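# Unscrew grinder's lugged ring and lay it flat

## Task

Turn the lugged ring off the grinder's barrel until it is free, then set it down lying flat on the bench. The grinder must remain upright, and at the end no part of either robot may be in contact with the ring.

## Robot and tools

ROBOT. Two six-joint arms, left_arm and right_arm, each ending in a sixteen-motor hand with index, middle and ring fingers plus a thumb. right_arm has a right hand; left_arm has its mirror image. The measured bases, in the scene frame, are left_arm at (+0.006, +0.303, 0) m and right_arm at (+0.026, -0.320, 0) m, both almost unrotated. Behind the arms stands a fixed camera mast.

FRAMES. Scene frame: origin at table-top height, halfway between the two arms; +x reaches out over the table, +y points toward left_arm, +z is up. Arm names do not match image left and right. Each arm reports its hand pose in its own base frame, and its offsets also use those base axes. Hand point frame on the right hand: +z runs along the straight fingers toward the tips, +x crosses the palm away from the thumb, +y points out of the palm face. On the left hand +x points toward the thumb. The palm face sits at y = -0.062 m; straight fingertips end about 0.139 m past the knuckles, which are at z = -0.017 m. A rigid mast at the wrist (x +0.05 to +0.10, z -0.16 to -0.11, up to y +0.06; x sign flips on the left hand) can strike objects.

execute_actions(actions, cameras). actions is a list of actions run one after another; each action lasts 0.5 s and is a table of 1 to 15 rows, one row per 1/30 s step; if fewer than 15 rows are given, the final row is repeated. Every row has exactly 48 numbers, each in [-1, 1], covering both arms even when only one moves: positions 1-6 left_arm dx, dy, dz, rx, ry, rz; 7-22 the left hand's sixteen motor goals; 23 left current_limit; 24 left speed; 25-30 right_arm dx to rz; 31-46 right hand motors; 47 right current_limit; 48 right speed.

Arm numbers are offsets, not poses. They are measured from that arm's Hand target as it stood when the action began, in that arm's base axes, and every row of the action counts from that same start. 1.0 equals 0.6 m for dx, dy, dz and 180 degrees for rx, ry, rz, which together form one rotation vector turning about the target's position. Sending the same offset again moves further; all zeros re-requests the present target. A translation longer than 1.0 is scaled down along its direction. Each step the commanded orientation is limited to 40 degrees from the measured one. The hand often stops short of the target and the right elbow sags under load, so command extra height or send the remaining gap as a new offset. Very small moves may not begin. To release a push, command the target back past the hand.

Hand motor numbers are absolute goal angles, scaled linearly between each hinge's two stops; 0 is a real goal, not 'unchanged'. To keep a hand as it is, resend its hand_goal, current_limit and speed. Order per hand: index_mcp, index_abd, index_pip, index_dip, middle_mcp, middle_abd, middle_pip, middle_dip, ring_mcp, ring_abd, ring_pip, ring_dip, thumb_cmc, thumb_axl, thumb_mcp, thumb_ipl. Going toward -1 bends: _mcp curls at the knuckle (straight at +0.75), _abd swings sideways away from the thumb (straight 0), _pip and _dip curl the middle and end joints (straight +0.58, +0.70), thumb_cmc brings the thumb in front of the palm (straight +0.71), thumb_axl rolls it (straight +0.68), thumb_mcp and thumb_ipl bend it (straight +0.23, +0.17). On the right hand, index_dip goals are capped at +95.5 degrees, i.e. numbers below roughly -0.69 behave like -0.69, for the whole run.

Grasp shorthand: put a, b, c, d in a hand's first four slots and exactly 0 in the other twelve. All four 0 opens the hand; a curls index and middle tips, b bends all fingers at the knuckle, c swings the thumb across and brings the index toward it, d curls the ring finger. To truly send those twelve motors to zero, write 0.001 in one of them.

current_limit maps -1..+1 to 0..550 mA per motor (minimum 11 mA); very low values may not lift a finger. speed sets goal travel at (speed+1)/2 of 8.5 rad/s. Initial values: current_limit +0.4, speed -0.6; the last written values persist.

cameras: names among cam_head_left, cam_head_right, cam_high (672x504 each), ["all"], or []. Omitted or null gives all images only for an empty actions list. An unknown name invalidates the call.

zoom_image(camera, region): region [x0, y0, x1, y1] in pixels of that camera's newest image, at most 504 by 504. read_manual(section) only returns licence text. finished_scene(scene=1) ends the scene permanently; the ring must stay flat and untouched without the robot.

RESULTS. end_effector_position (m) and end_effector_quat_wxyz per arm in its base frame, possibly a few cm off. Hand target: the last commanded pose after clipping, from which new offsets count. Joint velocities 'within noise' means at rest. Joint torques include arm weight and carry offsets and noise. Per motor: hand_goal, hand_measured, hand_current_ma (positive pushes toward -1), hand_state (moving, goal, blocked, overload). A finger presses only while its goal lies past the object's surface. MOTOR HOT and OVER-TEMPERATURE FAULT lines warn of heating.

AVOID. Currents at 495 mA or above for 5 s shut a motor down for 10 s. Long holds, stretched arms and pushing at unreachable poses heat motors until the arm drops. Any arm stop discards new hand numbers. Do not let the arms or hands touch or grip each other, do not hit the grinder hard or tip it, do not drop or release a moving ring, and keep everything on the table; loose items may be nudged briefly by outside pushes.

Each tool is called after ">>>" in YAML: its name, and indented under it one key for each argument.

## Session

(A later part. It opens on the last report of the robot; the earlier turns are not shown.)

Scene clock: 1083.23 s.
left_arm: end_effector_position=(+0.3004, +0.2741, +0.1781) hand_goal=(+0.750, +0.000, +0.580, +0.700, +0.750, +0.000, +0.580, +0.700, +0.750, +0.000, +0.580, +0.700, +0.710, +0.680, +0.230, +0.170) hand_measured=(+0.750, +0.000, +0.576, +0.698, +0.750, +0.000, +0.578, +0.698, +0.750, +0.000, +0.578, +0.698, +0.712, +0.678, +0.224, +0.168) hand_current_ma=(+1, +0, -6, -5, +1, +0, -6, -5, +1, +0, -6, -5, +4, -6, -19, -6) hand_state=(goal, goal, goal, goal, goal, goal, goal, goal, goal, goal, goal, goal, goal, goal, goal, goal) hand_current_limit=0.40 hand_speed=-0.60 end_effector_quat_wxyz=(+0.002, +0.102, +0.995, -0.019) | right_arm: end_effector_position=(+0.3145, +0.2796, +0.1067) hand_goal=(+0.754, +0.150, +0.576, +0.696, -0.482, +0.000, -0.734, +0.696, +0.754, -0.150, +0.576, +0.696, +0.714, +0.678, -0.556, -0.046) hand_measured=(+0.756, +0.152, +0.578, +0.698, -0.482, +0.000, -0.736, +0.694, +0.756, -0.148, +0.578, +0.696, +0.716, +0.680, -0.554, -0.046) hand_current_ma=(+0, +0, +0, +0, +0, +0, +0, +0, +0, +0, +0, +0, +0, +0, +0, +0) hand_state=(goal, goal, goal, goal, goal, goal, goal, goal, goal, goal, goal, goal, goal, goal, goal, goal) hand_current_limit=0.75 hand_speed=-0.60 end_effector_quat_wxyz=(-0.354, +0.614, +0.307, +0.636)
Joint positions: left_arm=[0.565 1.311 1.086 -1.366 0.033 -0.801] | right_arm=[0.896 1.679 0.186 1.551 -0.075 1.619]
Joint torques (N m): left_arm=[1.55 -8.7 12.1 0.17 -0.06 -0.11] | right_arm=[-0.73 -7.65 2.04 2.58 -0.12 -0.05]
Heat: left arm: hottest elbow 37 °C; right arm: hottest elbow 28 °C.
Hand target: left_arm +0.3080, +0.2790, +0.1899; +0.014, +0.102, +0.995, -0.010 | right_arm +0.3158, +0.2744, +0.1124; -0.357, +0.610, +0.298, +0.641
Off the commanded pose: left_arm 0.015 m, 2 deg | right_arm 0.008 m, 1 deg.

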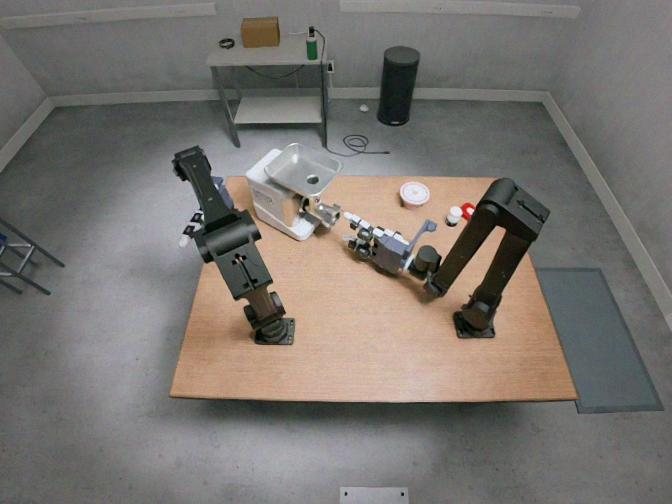

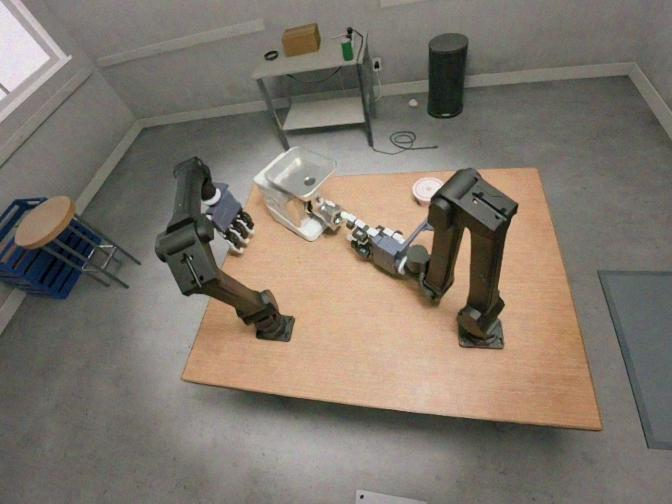

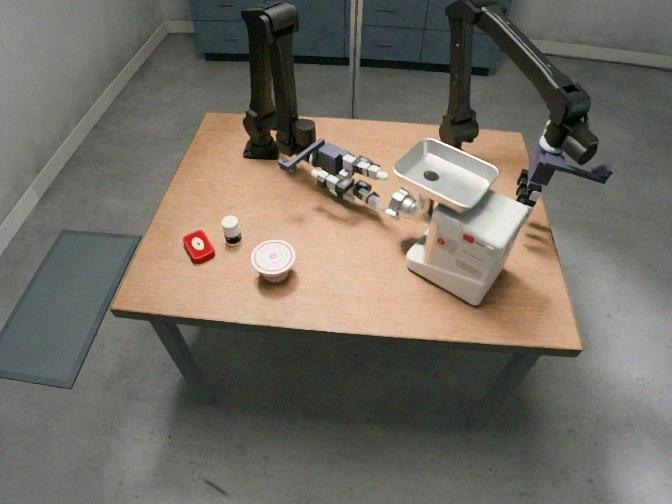

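>>> execute_actions:
  actions:
    - [[0,0,0,0,0,0,0,0,0,0,0,0,0,0,0,0,0,0,0,0,0,0,0.4,-0.6,0.0303,0.0195,0,0,0,0,0.754,0.15,0.576,0.696,-0.483,0,-0.734,0.696,0.754,-0.15,0.576,0.696,0.714,0.678,-0.557,-0.046,0.75,-0.6]]
  cameras: ["all"]

>>> zoom_image:
  camera: "cam_high"
  region: [350, 150, 450, 250]

>>> zoom_image:
  camera: "cam_head_left"
  region: [290, 180, 390, 260]

>>> zoom_image:
  camera: "cam_head_right"
  region: [290, 180, 390, 260]

Scene clock: 1095.33 s.
left_arm: end_effector_position=(+0.3004, +0.2741, +0.1781) hand_goal=(+0.750, +0.000, +0.580, +0.700, +0.750, +0.000, +0.580, +0.700, +0.750, +0.000, +0.580, +0.700, +0.710, +0.680, +0.230, +0.170) hand_measured=(+0.750, +0.000, +0.576, +0.698, +0.750, +0.000, +0.578, +0.698, +0.750, +0.000, +0.578, +0.698, +0.712, +0.678, +0.224, +0.168) hand_current_ma=(+1, +0, -6, -5, +1, +0, -6, -5, +1, +0, -6, -5, +4, -6, -19, -6) hand_state=(goal, goal, goal, goal, goal, goal, goal, goal, goal, goal, goal, goal, goal, goal, goal, goal) hand_current_limit=0.40 hand_speed=-0.60 end_effector_quat_wxyz=(+0.002, +0.102, +0.995, -0.019) | right_arm: end_effector_position=(+0.3267, +0.2822, +0.1108) hand_goal=(+0.754, +0.150, +0.576, +0.696, -0.482, +0.000, -0.734, +0.696, +0.754, -0.150, +0.576, +0.696, +0.714, +0.678, -0.556, -0.046) hand_measured=(+0.754, +0.152, +0.578, +0.698, -0.482, +0.000, -0.736, +0.694, +0.754, -0.148, +0.578, +0.696, +0.716, +0.678, -0.554, -0.046) hand_current_ma=(+0, +0, +0, +0, +0, +0, +0, +0, +0, +0, +0, +0, +0, +0, +0, +0) hand_state=(goal, goal, goal, goal, goal, goal, goal, goal, goal, goal, goal, goal, goal, goal, goal, goal) hand_current_limit=0.75 hand_speed=-0.60 end_effector_quat_wxyz=(-0.355, +0.610, +0.304, +0.640)
Joint positions: left_arm=[0.565 1.311 1.086 -1.366 0.033 -0.801] | right_arm=[0.866 1.679 0.212 1.538 -0.102 1.623]
Joint torques (N m): left_arm=[1.61 -8.7 12.11 0.17 -0.06 -0.11] | right_arm=[-1.03 -6.53 4.46 1.66 -0.12 0.04]
Heat: left arm: hottest elbow 38 °C; right arm: hottest elbow 27 °C.
Hand target: left_arm +0.3080, +0.2790, +0.1899; +0.014, +0.102, +0.995, -0.010 | right_arm +0.3339, +0.2861, +0.1123; -0.357, +0.610, +0.298, +0.641
Off the commanded pose: left_arm 0.015 m, 2 deg | right_arm 0.008 m, 1 deg.

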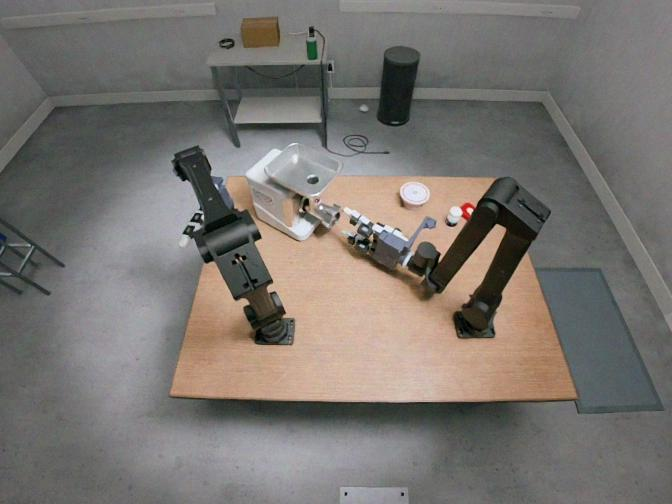

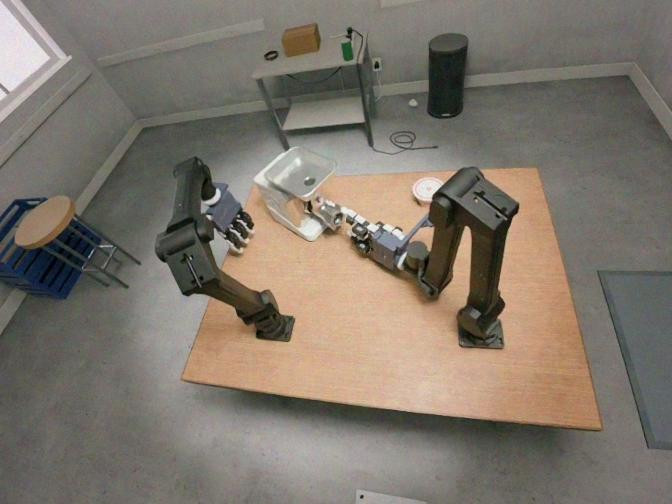

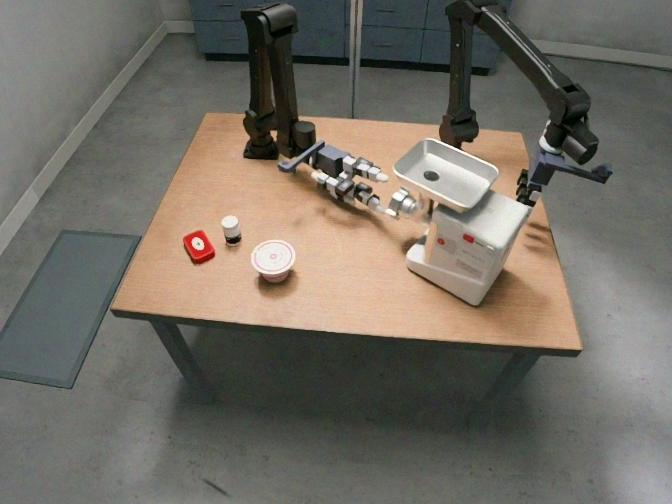

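Scaled by 5.040 from the camera's 672x504 image, which has a finer 960x720 frame.

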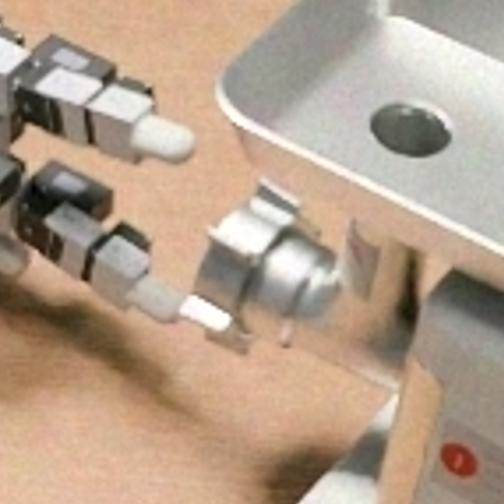

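Scaled by 5.040 from the camera's 672x504 image, which has a finer 960x720 frame.

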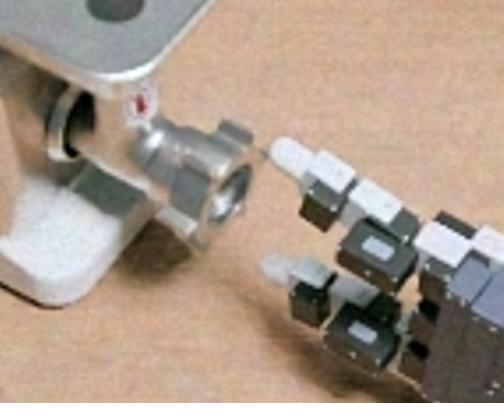

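Scaled by 5.040 from the camera's 672x504 image, which has a finer 960x720 frame.

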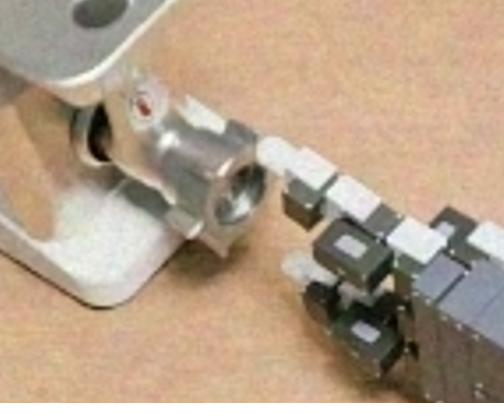

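>>> execute_actions:
  actions:
    - [[0,0,0,0,0,0,0,0,0,0,0,0,0,0,0,0,0,0,0,0,0,0,0.4,-0.6,0.0227,0.0329,-0.005,0,0,0,0.754,0.15,0.576,0.696,-0.483,0,-0.734,0.696,0.754,-0.15,0.576,0.696,0.714,0.678,-0.557,-0.046,0.75,-0.6]]
    - [[0,0,0,0,0,0,0,0,0,0,0,0,0,0,0,0,0,0,0,0,0,0,0.4,-0.6,0.0227,0.0329,-0.005,0,0,0,0.754,0.15,0.576,0.696,-0.483,0,-0.734,0.696,0.754,-0.15,0.576,0.696,0.714,0.678,-0.557,-0.046,0.75,-0.6]]
  cameras: ["all"]

>>> zoom_image:
  camera: "cam_high"
  region: [350, 150, 450, 250]

>>> zoom_image:
  camera: "cam_head_left"
  region: [290, 180, 390, 260]

>>> zoom_image:
  camera: "cam_head_right"
  region: [290, 180, 390, 260]

Scene clock: 1102.10 s.
left_arm: end_effector_position=(+0.3004, +0.2741, +0.1781) hand_goal=(+0.750, +0.000, +0.580, +0.700, +0.750, +0.000, +0.580, +0.700, +0.750, +0.000, +0.580, +0.700, +0.710, +0.680, +0.230, +0.170) hand_measured=(+0.750, +0.000, +0.576, +0.698, +0.750, +0.000, +0.578, +0.698, +0.750, +0.000, +0.578, +0.698, +0.712, +0.678, +0.224, +0.168) hand_current_ma=(+1, +0, -6, -5, +1, +0, -6, -5, +1, +0, -6, -5, +4, -6, -19, -6) hand_state=(goal, goal, goal, goal, goal, goal, goal, goal, goal, goal, goal, goal, goal, goal, goal, goal) hand_current_limit=0.40 hand_speed=-0.60 end_effector_quat_wxyz=(+0.002, +0.102, +0.995, -0.019) | right_arm: end_effector_position=(+0.3591, +0.3168, +0.1098) hand_goal=(+0.754, +0.150, +0.576, +0.696, -0.482, +0.000, -0.734, +0.696, +0.754, -0.150, +0.576, +0.696, +0.714, +0.678, -0.556, -0.046) hand_measured=(+0.754, +0.152, +0.578, +0.698, -0.482, +0.000, -0.736, +0.694, +0.754, -0.148, +0.578, +0.696, +0.716, +0.678, -0.554, -0.046) hand_current_ma=(+0, +0, +0, +0, +0, +0, +0, +0, +0, +0, +0, +0, +0, +0, +0, +0) hand_state=(goal, goal, goal, goal, goal, goal, goal, goal, goal, goal, goal, goal, goal, goal, goal, goal) hand_current_limit=0.75 hand_speed=-0.60 end_effector_quat_wxyz=(-0.353, +0.608, +0.298, +0.646)
Joint positions: left_arm=[0.565 1.311 1.086 -1.366 0.033 -0.801] | right_arm=[0.866 1.741 0.342 1.482 -0.09 1.623]
Joint torques (N m): left_arm=[1.61 -8.76 12.11 0.17 -0.06 -0.11] | right_arm=[0.15 -7.18 5.14 1.74 0.05 -0.04]
Heat: left arm: hottest elbow 38 °C; right arm: hottest elbow 27 °C.
Hand target: left_arm +0.3080, +0.2790, +0.1899; +0.014, +0.102, +0.995, -0.010 | right_arm +0.3611, +0.3255, +0.1062; -0.357, +0.610, +0.298, +0.641
Off the commanded pose: left_arm 0.015 m, 2 deg | right_arm 0.010 m, 1 deg.

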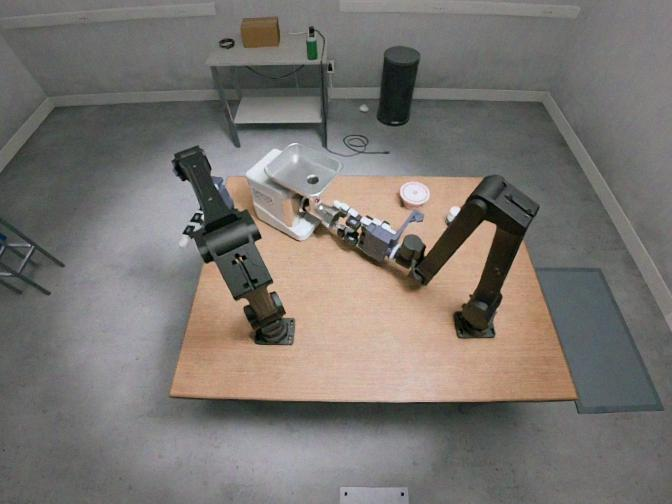

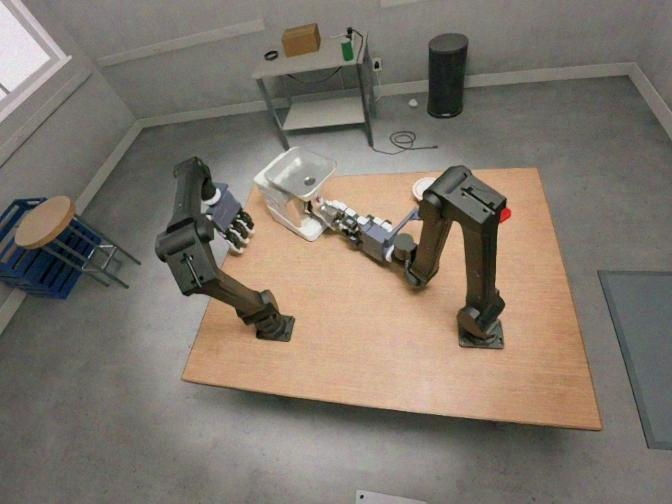

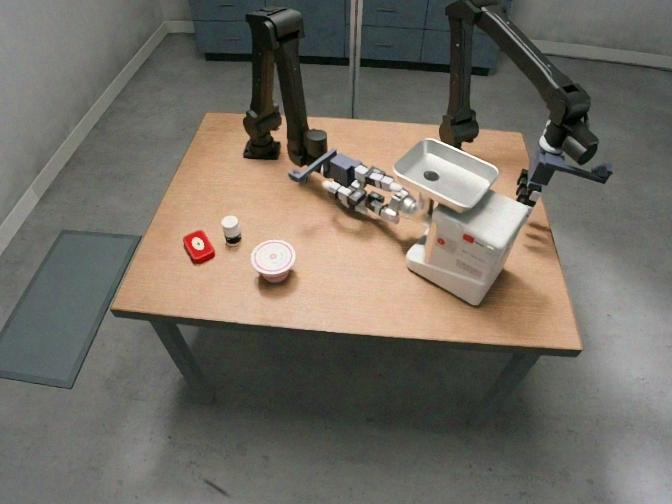

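Scaled by 5.040 from the camera's 672x504 image, which has a finer 960x720 frame.

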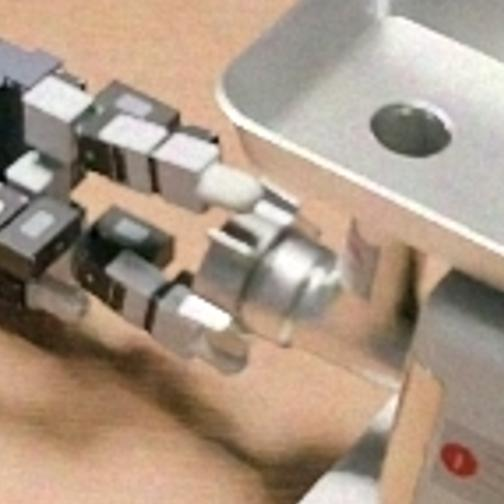

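Scaled by 5.040 from the camera's 672x504 image, which has a finer 960x720 frame.

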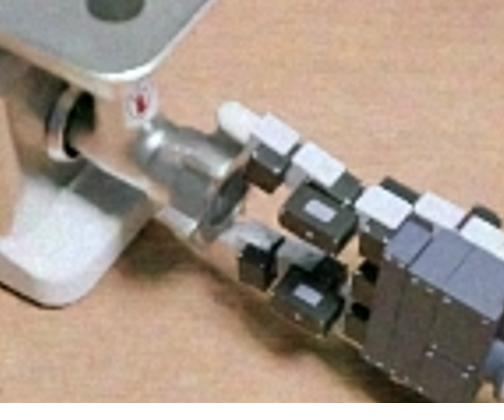

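Scaled by 5.040 from the camera's 672x504 image, which has a finer 960x720 frame.

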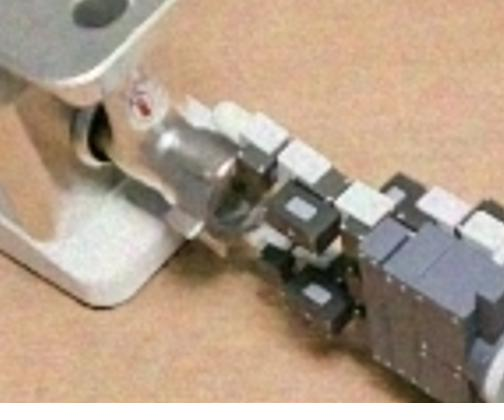

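>>> execute_actions:
  actions:
    - [[0,0,0,0,0,0,0,0,0,0,0,0,0,0,0,0,0,0,0,0,0,0,0.4,-0.6,0,0,0,0,0,0,0.754,-0.05,0.576,0.696,-0.483,0,-0.734,0.696,0.754,0.05,0.576,0.696,0.714,0.678,-0.557,-0.046,0.4,-0.7]]
    - [[0,0,0,0,0,0,0,0,0,0,0,0,0,0,0,0,0,0,0,0,0,0,0.4,-0.6,0,0,0,0,0,0,0.754,-0.05,0.576,0.696,-0.483,0,-0.734,0.696,0.754,0.05,0.576,0.696,0.714,0.678,-0.557,-0.046,0.4,-0.7]]
  cameras: ["all"]

>>> zoom_image:
  camera: "cam_high"
  region: [350, 150, 450, 250]

>>> zoom_image:
  camera: "cam_head_left"
  region: [290, 180, 390, 260]

Scene clock: 1105.87 s.
left_arm: end_effector_position=(+0.3004, +0.2741, +0.1781) hand_goal=(+0.750, +0.000, +0.580, +0.700, +0.750, +0.000, +0.580, +0.700, +0.750, +0.000, +0.580, +0.700, +0.710, +0.680, +0.230, +0.170) hand_measured=(+0.750, +0.000, +0.576, +0.698, +0.750, +0.000, +0.578, +0.698, +0.750, +0.000, +0.578, +0.698, +0.712, +0.678, +0.224, +0.168) hand_current_ma=(+1, +0, -6, -5, +1, +0, -6, -5, +1, +0, -6, -5, +4, -6, -19, -6) hand_state=(goal, goal, goal, goal, goal, goal, goal, goal, goal, goal, goal, goal, goal, goal, goal, goal) hand_current_limit=0.40 hand_speed=-0.60 end_effector_quat_wxyz=(+0.002, +0.102, +0.995, -0.019) | right_arm: end_effector_position=(+0.3591, +0.3168, +0.1096) hand_goal=(+0.754, -0.050, +0.576, +0.696, -0.482, +0.000, -0.734, +0.696, +0.754, +0.050, +0.576, +0.696, +0.714, +0.678, -0.556, -0.046) hand_measured=(+0.754, +0.012, +0.578, +0.698, -0.482, +0.000, -0.736, +0.694, +0.754, +0.004, +0.578, +0.696, +0.716, +0.678, -0.554, -0.046) hand_current_ma=(+0, +54, +0, +0, +0, +0, +0, +0, +0, -31, +0, +0, +0, +0, +0, +0) hand_state=(goal, blocked, goal, goal, goal, goal, goal, goal, goal, blocked, goal, goal, goal, goal, goal, goal) hand_current_limit=0.40 hand_speed=-0.70 end_effector_quat_wxyz=(-0.353, +0.608, +0.298, +0.645)
Joint positions: left_arm=[0.565 1.311 1.086 -1.366 0.033 -0.801] | right_arm=[0.866 1.741 0.342 1.482 -0.09 1.623]
Joint torques (N m): left_arm=[1.61 -8.7 12.1 0.18 -0.06 -0.11] | right_arm=[0.44 -6.89 5.08 1.8 0.01 0]
Heat: left arm: hottest elbow 38 °C; right arm: hottest elbow 27 °C.
Hand target: left_arm +0.3080, +0.2790, +0.1899; +0.014, +0.102, +0.995, -0.010 | right_arm +0.3611, +0.3256, +0.1062; -0.357, +0.610, +0.298, +0.641
Off the commanded pose: left_arm 0.015 m, 2 deg | right_arm 0.010 m, 1 deg.

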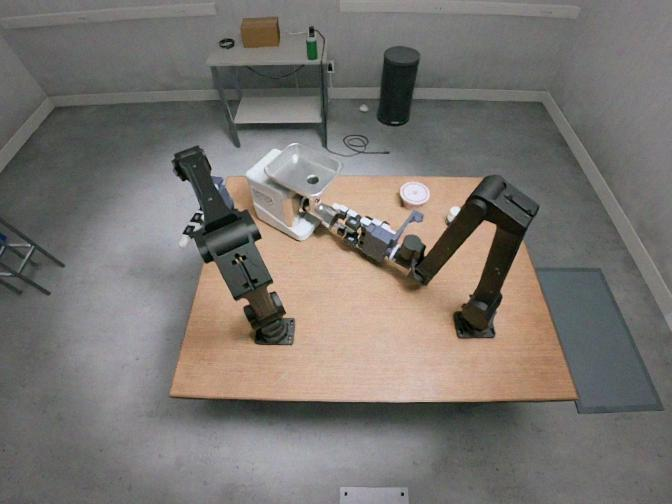

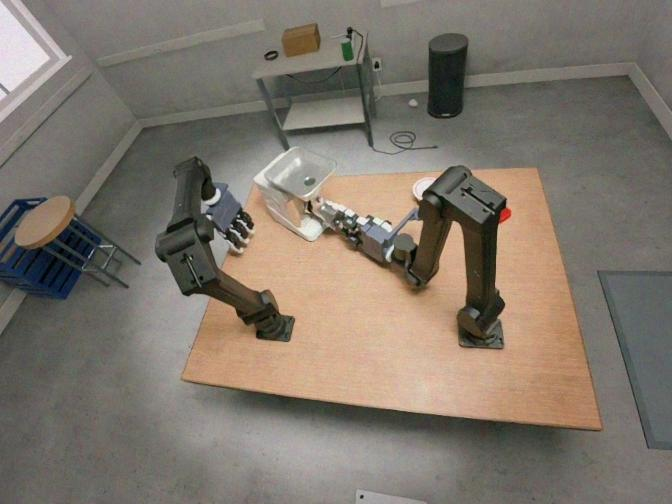

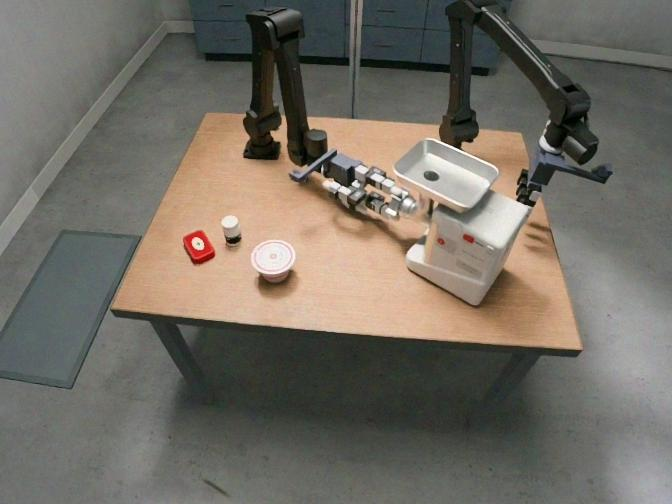

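Scaled by 5.040 from the camera's 672x504 image, which has a finer 960x720 frame.

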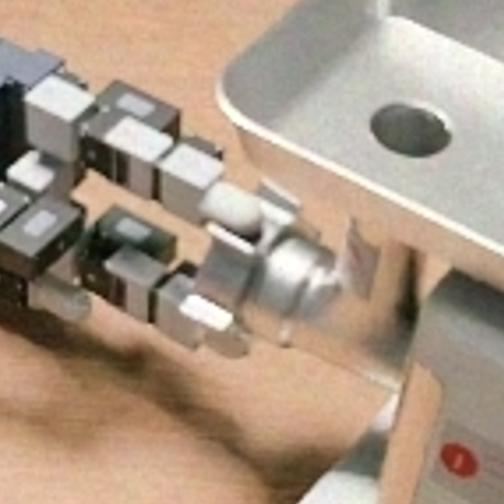

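Scaled by 5.040 from the camera's 672x504 image, which has a finer 960x720 frame.

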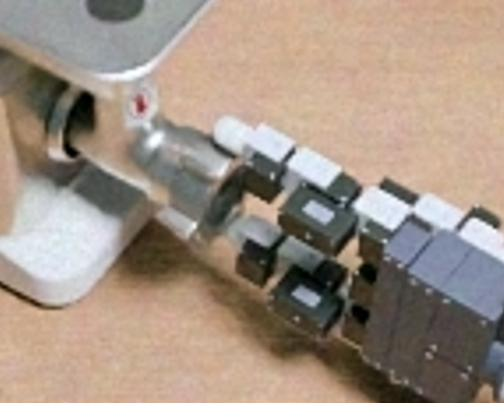

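>>> execute_actions:
  actions:
    - [[0,0,0,0,0,0,0,0,0,0,0,0,0,0,0,0,0,0,0,0,0,0,0.4,-0.6,0,0,0,0,0,0,0.754,-0.25,0.576,0.696,-0.483,0,-0.734,0.696,0.754,0.25,0.576,0.696,0.714,0.678,-0.557,-0.046,0.6,-0.6]]
    - [[0,0,0,0,0,0,0,0,0,0,0,0,0,0,0,0,0,0,0,0,0,0,0.4,-0.6,0.0025,-0.0037,0.075,-0.1042,-0.1501,-0.0141,0.754,-0.25,0.576,0.696,-0.483,0,-0.734,0.696,0.754,0.25,0.576,0.696,0.714,0.678,-0.557,-0.046,0.6,-0.6]]
    - [[0,0,0,0,0,0,0,0,0,0,0,0,0,0,0,0,0,0,0,0,0,0,0.4,-0.6,-0.0278,0.0172,0.0603,-0.0948,-0.1365,-0.0128,0.754,-0.25,0.576,0.696,-0.483,0,-0.734,0.696,0.754,0.25,0.576,0.696,0.714,0.678,-0.557,-0.046,0.6,-0.6]]
  cameras: ["cam_high"]

>>> zoom_image:
  camera: "cam_high"
  region: [350, 150, 450, 250]

Scene clock: 1113.60 s.
left_arm: end_effector_position=(+0.3004, +0.2741, +0.1781) hand_goal=(+0.750, +0.000, +0.580, +0.700, +0.750, +0.000, +0.580, +0.700, +0.750, +0.000, +0.580, +0.700, +0.710, +0.680, +0.230, +0.170) hand_measured=(+0.750, +0.000, +0.576, +0.698, +0.750, +0.000, +0.578, +0.698, +0.750, +0.000, +0.578, +0.698, +0.712, +0.678, +0.224, +0.168) hand_current_ma=(+1, +0, -6, -5, +1, +0, -6, -5, +1, +0, -6, -5, +4, -6, -19, -6) hand_state=(goal, goal, goal, goal, goal, goal, goal, goal, goal, goal, goal, goal, goal, goal, goal, goal) hand_current_limit=0.40 hand_speed=-0.60 end_effector_quat_wxyz=(+0.002, +0.102, +0.995, -0.019) | right_arm: end_effector_position=(+0.3371, +0.3273, +0.1942) hand_goal=(+0.754, -0.250, +0.576, +0.696, -0.482, +0.000, -0.734, +0.696, +0.754, +0.250, +0.576, +0.696, +0.714, +0.678, -0.556, -0.046) hand_measured=(+0.748, +0.002, +0.572, +0.698, -0.482, +0.000, -0.736, +0.694, +0.734, +0.010, +0.562, +0.692, +0.718, +0.680, -0.554, -0.046) hand_current_ma=(-1, +440, +0, +0, +0, +0, +0, +0, -9, -440, -4, +0, +0, +0, +0, +0) hand_state=(goal, blocked, goal, goal, goal, goal, goal, goal, goal, blocked, goal, goal, goal, goal, goal, goal) hand_current_limit=0.60 hand_speed=-0.60 end_effector_quat_wxyz=(+0.024, +0.365, +0.569, +0.736)
Joint positions: left_arm=[0.565 1.311 1.086 -1.366 0.033 -0.801] | right_arm=[0.871 1.763 0.349 1.499 -0.096 0.545]
Joint torques (N m): left_arm=[1.61 -8.7 12.1 0.17 -0.06 -0.11] | right_arm=[-0.91 -5.77 5.72 2.13 -0.21 -0.15]
Heat: left arm: hottest elbow 38 °C; right arm: hottest elbow 27 °C.
Hand target: left_arm +0.3080, +0.2790, +0.1899; +0.014, +0.102, +0.995, -0.010 | right_arm +0.3460, +0.3336, +0.1874; +0.030, +0.364, +0.573, +0.733
Off the commanded pose: left_arm 0.015 m, 2 deg | right_arm 0.013 m, 1 deg.
Images, in order (width x height): cam_high 672x504.

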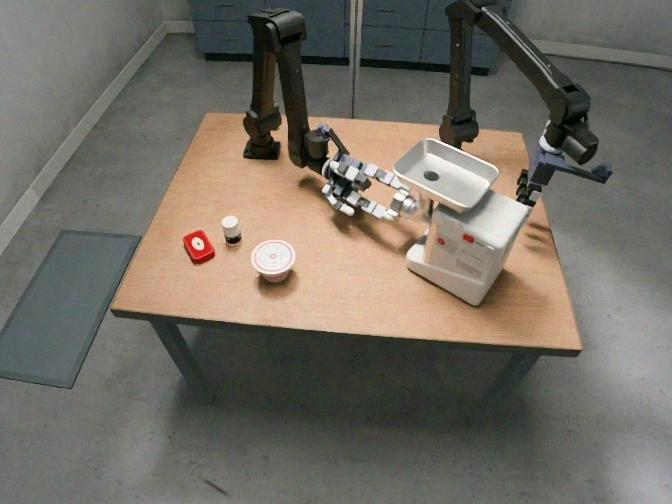

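Scaled by 5.040 from the camera's 672x504 image, which has a finer 960x720 frame.

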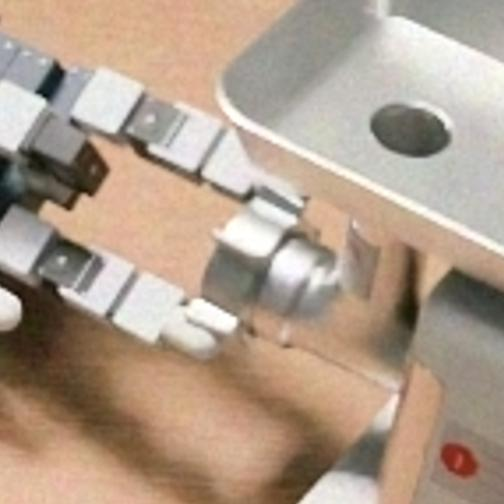

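>>> execute_actions:
  actions:
    - [[0,0,0,0,0,0,0,0,0,0,0,0,0,0,0,0,0,0,0,0,0,0,0.4,-0.6,-0.0488,0.0318,0.0358,-0.0948,-0.1365,-0.0128,0.754,-0.25,0.576,0.696,-0.483,0,-0.734,0.696,0.754,0.25,0.576,0.696,0.714,0.678,-0.557,-0.046,0.6,-0.6]]
    - [[0,0,0,0,0,0,0,0,0,0,0,0,0,0,0,0,0,0,0,0,0,0,0.4,-0.6,-0.0572,0.0375,0.002,-0.0948,-0.1365,-0.0128,0.754,-0.25,0.576,0.696,-0.483,0,-0.734,0.696,0.754,0.25,0.576,0.696,0.714,0.678,-0.557,-0.046,0.6,-0.6]]
    - [[0,0,0,0,0,0,0,0,0,0,0,0,0,0,0,0,0,0,0,0,0,0,0.4,-0.6,-0.0507,0.033,-0.0325,-0.0948,-0.1365,-0.0128,0.754,-0.25,0.576,0.696,-0.483,0,-0.734,0.696,0.754,0.25,0.576,0.696,0.714,0.678,-0.557,-0.046,0.6,-0.6]]
    - [[0,0,0,0,0,0,0,0,0,0,0,0,0,0,0,0,0,0,0,0,0,0,0.4,-0.6,-0.0287,0.0178,-0.0518,-0.0853,-0.1229,-0.0116,0.754,-0.25,0.576,0.696,-0.483,0,-0.734,0.696,0.754,0.25,0.576,0.696,0.714,0.678,-0.557,-0.046,0.6,-0.6]]
  cameras: ["all"]

>>> zoom_image:
  camera: "cam_high"
  region: [350, 150, 450, 250]

>>> zoom_image:
  camera: "cam_head_left"
  region: [290, 180, 390, 260]

>>> zoom_image:
  camera: "cam_head_right"
  region: [290, 180, 390, 260]

Scene clock: 1120.97 s.
left_arm: end_effector_position=(+0.3004, +0.2741, +0.1781) hand_goal=(+0.750, +0.000, +0.580, +0.700, +0.750, +0.000, +0.580, +0.700, +0.750, +0.000, +0.580, +0.700, +0.710, +0.680, +0.230, +0.170) hand_measured=(+0.750, +0.000, +0.576, +0.698, +0.750, +0.000, +0.578, +0.698, +0.750, +0.000, +0.578, +0.698, +0.712, +0.678, +0.224, +0.168) hand_current_ma=(+1, +0, -6, -5, +1, +0, -6, -5, +1, +0, -6, -5, +4, -6, -19, -6) hand_state=(goal, goal, goal, goal, goal, goal, goal, goal, goal, goal, goal, goal, goal, goal, goal, goal) hand_current_limit=0.40 hand_speed=-0.60 end_effector_quat_wxyz=(+0.002, +0.102, +0.995, -0.019) | right_arm: end_effector_position=(+0.2266, +0.4036, +0.1617) hand_goal=(+0.754, -0.250, +0.576, +0.696, -0.482, +0.000, -0.734, +0.696, +0.754, +0.250, +0.576, +0.696, +0.714, +0.678, -0.556, -0.046) hand_measured=(+0.746, +0.002, +0.568, +0.694, -0.482, +0.000, -0.736, +0.694, +0.726, +0.012, +0.554, +0.688, +0.720, +0.680, -0.558, -0.046) hand_current_ma=(-2, +440, -2, +0, +0, +0, +0, +0, -19, -440, -10, -2, +1, +0, +0, +0) hand_state=(goal, blocked, goal, goal, goal, goal, goal, goal, blocked, blocked, blocked, goal, goal, goal, goal, goal) hand_current_limit=0.60 hand_speed=-0.60 end_effector_quat_wxyz=(+0.638, -0.301, +0.605, +0.370)
Joint positions: left_arm=[0.565 1.311 1.086 -1.366 0.033 -0.801] | right_arm=[0.819 1.763 0.352 1.501 -0.167 -1.492]
Joint torques (N m): left_arm=[1.61 -8.7 12.11 0.17 -0.06 -0.11] | right_arm=[-0.85 -9.29 4.12 1.1 0.51 0.03]
Heat: left arm: hottest elbow 38 °C; right arm: hottest elbow 28 °C.
Hand target: left_arm +0.3080, +0.2790, +0.1899; +0.014, +0.102, +0.995, -0.010 | right_arm +0.2346, +0.4057, +0.1596; +0.641, -0.299, +0.610, +0.357
Off the commanded pose: left_arm 0.015 m, 2 deg | right_arm 0.009 m, 2 deg.

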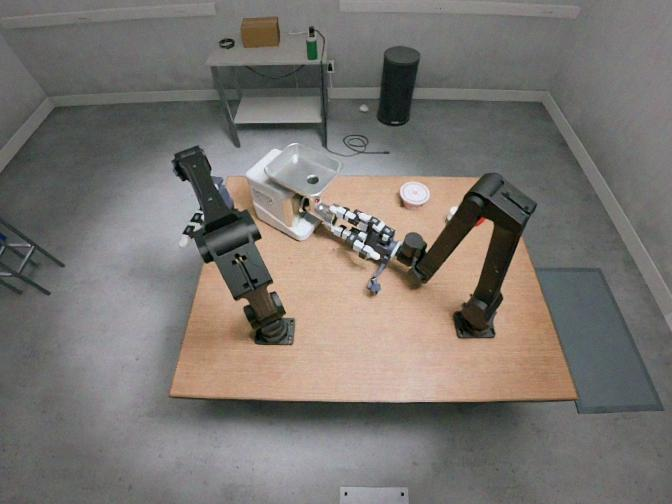

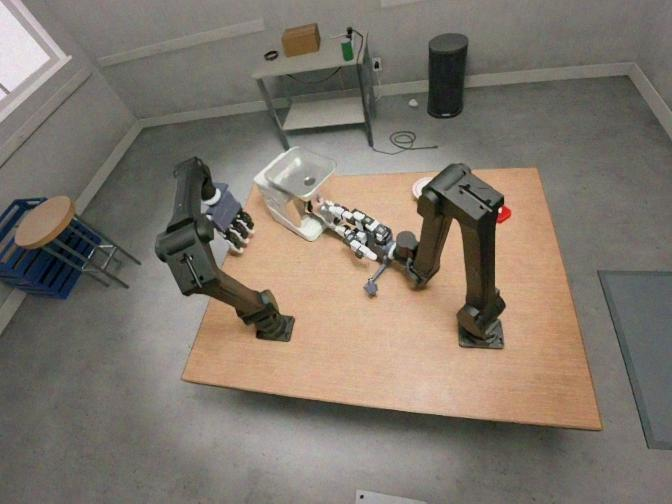

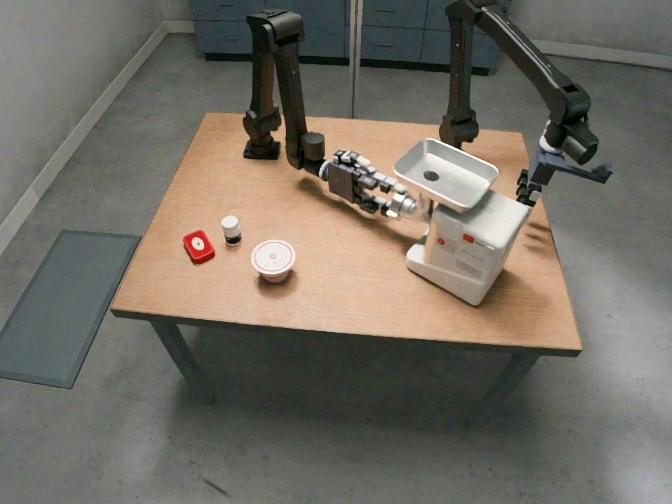

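Scaled by 5.040 from the camera's 672x504 image, which has a finer 960x720 frame.

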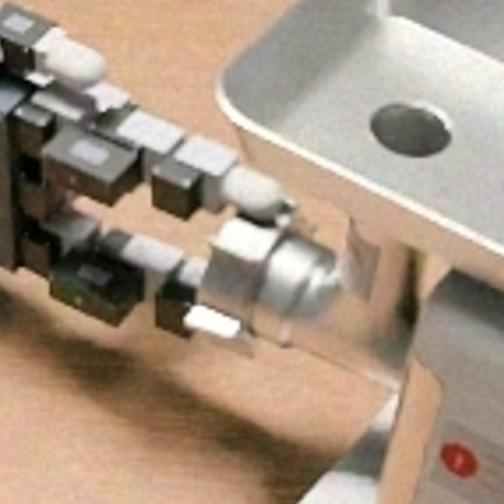

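Scaled by 5.040 from the camera's 672x504 image, which has a finer 960x720 frame.

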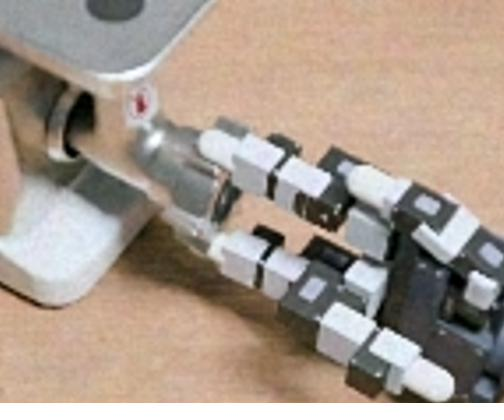

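Scaled by 5.040 from the camera's 672x504 image, which has a finer 960x720 frame.

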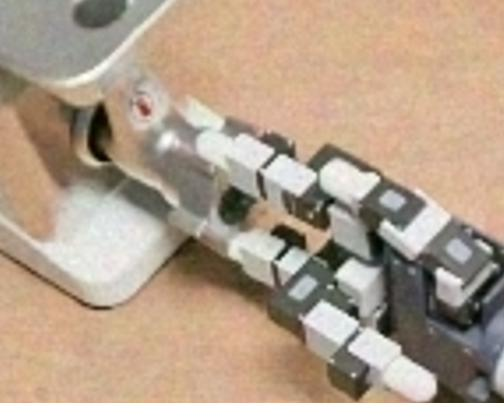

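>>> execute_actions:
  actions:
    - [[0,0,0,0,0,0,0,0,0,0,0,0,0,0,0,0,0,0,0,0,0,0,0.4,-0.6,-0.0114,-0.0165,0,0,0,0,0.754,-0.35,0.576,0.696,-0.483,0,-0.734,0.696,0.754,0.35,0.576,0.696,0.714,0.678,-0.557,-0.046,0.78,-0.6]]
  cameras: ["cam_high"]

>>> zoom_image:
  camera: "cam_high"
  region: [350, 150, 450, 250]

Scene clock: 1133.73 s.
left_arm: end_effector_position=(+0.3004, +0.2741, +0.1781) hand_goal=(+0.750, +0.000, +0.580, +0.700, +0.750, +0.000, +0.580, +0.700, +0.750, +0.000, +0.580, +0.700, +0.710, +0.680, +0.230, +0.170) hand_measured=(+0.750, +0.000, +0.576, +0.698, +0.750, +0.000, +0.578, +0.698, +0.750, +0.000, +0.578, +0.698, +0.712, +0.678, +0.224, +0.168) hand_current_ma=(+1, +0, -6, -5, +1, +0, -6, -5, +1, +0, -6, -5, +4, -6, -19, -6) hand_state=(goal, goal, goal, goal, goal, goal, goal, goal, goal, goal, goal, goal, goal, goal, goal, goal) hand_current_limit=0.40 hand_speed=-0.60 end_effector_quat_wxyz=(+0.002, +0.102, +0.995, -0.019) | right_arm: end_effector_position=(+0.2248, +0.4016, +0.1616) hand_goal=(+0.754, -0.350, +0.576, +0.696, -0.482, +0.000, -0.734, +0.696, +0.754, +0.350, +0.576, +0.696, +0.714, +0.678, -0.556, -0.046) hand_measured=(+0.746, +0.002, +0.568, +0.694, -0.482, +0.000, -0.736, +0.694, +0.726, +0.012, +0.554, +0.688, +0.720, +0.680, -0.558, -0.046) hand_current_ma=(-2, +490, -2, +0, +0, +0, +0, +0, -19, -489, -10, -2, +1, +0, +0, +0) hand_state=(goal, blocked, goal, goal, goal, goal, goal, goal, blocked, blocked, blocked, goal, goal, goal, goal, goal) hand_current_limit=0.78 hand_speed=-0.60 end_effector_quat_wxyz=(+0.638, -0.302, +0.605, +0.368)
Joint positions: left_arm=[0.565 1.311 1.086 -1.366 0.033 -0.801] | right_arm=[0.819 1.757 0.344 1.501 -0.166 -1.496]
Joint torques (N m): left_arm=[1.61 -8.7 12.1 0.18 -0.06 -0.11] | right_arm=[-1.2 -9.47 2.28 1.81 0.3 0.03]
Heat: left arm: hottest elbow 38 °C; right arm: hottest elbow 28 °C.
Hand target: left_arm +0.3080, +0.2790, +0.1899; +0.014, +0.102, +0.995, -0.010 | right_arm +0.2279, +0.3959, +0.1595; +0.641, -0.299, +0.610, +0.357
Off the commanded pose: left_arm 0.015 m, 2 deg | right_arm 0.007 m, 1 deg.
Images, in order (width x height): cam_high 672x504.

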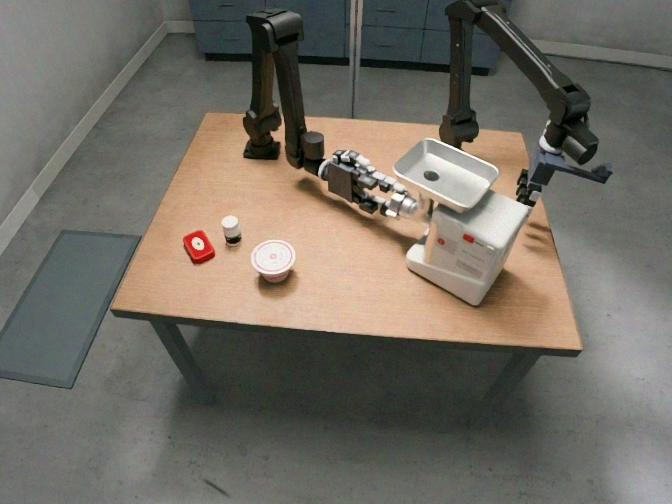

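Scaled by 5.040 from the camera's 672x504 image, which has a finer 960x720 frame.

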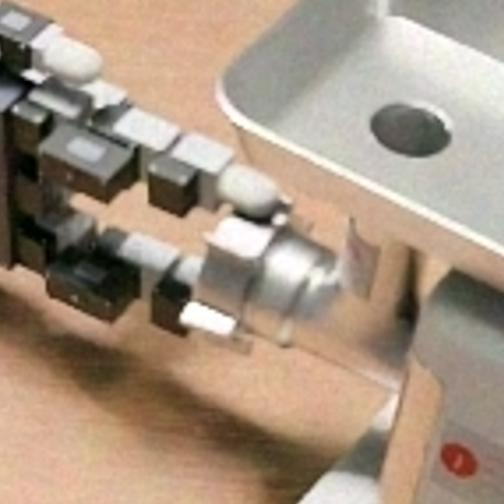

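>>> execute_actions:
  actions:
    - [[0,0,0,0,0,0,0,0,0,0,0,0,0,0,0,0,0,0,0,0,0,0,0.4,-0.6,-0.0114,-0.0165,0,0,0,0,0.754,-0.35,0.576,0.696,-0.483,0,-0.734,0.696,0.754,0.35,0.576,0.696,0.714,0.678,-0.557,-0.046,0.78,-0.6]]
  cameras: ["cam_high"]

>>> zoom_image:
  camera: "cam_high"
  region: [350, 150, 450, 250]

Scene clock: 1136.40 s.
left_arm: end_effector_position=(+0.3004, +0.2741, +0.1781) hand_goal=(+0.750, +0.000, +0.580, +0.700, +0.750, +0.000, +0.580, +0.700, +0.750, +0.000, +0.580, +0.700, +0.710, +0.680, +0.230, +0.170) hand_measured=(+0.750, +0.000, +0.576, +0.698, +0.750, +0.000, +0.578, +0.698, +0.750, +0.000, +0.578, +0.698, +0.712, +0.678, +0.224, +0.168) hand_current_ma=(+1, +0, -6, -5, +1, +0, -6, -5, +1, +0, -6, -5, +4, -6, -19, -6) hand_state=(goal, goal, goal, goal, goal, goal, goal, goal, goal, goal, goal, goal, goal, goal, goal, goal) hand_current_limit=0.40 hand_speed=-0.60 end_effector_quat_wxyz=(+0.002, +0.102, +0.995, -0.019) | right_arm: end_effector_position=(+0.2167, +0.3892, +0.1568) hand_goal=(+0.754, -0.350, +0.576, +0.696, -0.482, +0.000, -0.734, +0.696, +0.754, +0.350, +0.576, +0.696, +0.714, +0.678, -0.556, -0.046) hand_measured=(+0.762, +0.000, +0.580, +0.696, -0.482, +0.000, -0.736, +0.694, +0.738, +0.012, +0.564, +0.690, +0.718, +0.680, -0.558, -0.046) hand_current_ma=(+2, +490, +0, +0, +0, +0, +0, +0, -6, -489, -3, -1, +1, +0, +0, +0) hand_state=(goal, blocked, goal, goal, goal, goal, goal, goal, goal, blocked, goal, goal, goal, goal, goal, goal) hand_current_limit=0.78 hand_speed=-0.60 end_effector_quat_wxyz=(+0.633, -0.302, +0.614, +0.363)
Joint positions: left_arm=[0.565 1.311 1.086 -1.366 0.033 -0.801] | right_arm=[0.813 1.744 0.3 1.51 -0.166 -1.496]
Joint torques (N m): left_arm=[1.61 -8.76 12.11 0.18 -0.06 -0.11] | right_arm=[-1.49 -8.12 2.93 2.4 0.07 0.08]
Heat: left arm: hottest elbow 38 °C; right arm: hottest elbow 28 °C.
Hand target: left_arm +0.3080, +0.2790, +0.1899; +0.014, +0.102, +0.995, -0.010 | right_arm +0.2211, +0.3860, +0.1596; +0.641, -0.299, +0.610, +0.357
Off the commanded pose: left_arm 0.015 m, 2 deg | right_arm 0.006 m, 1 deg.
Images, in order (width x height): cam_high 672x504.

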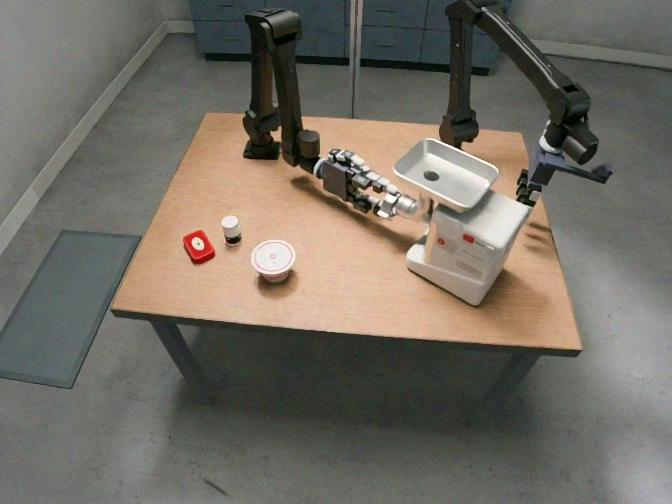

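Scaled by 5.040 from the camera's 672x504 image, which has a finer 960x720 frame.

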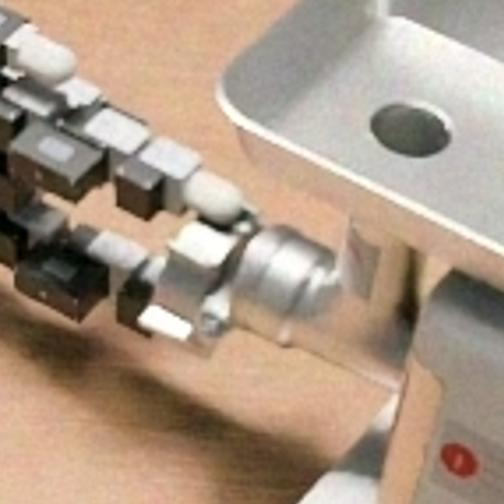

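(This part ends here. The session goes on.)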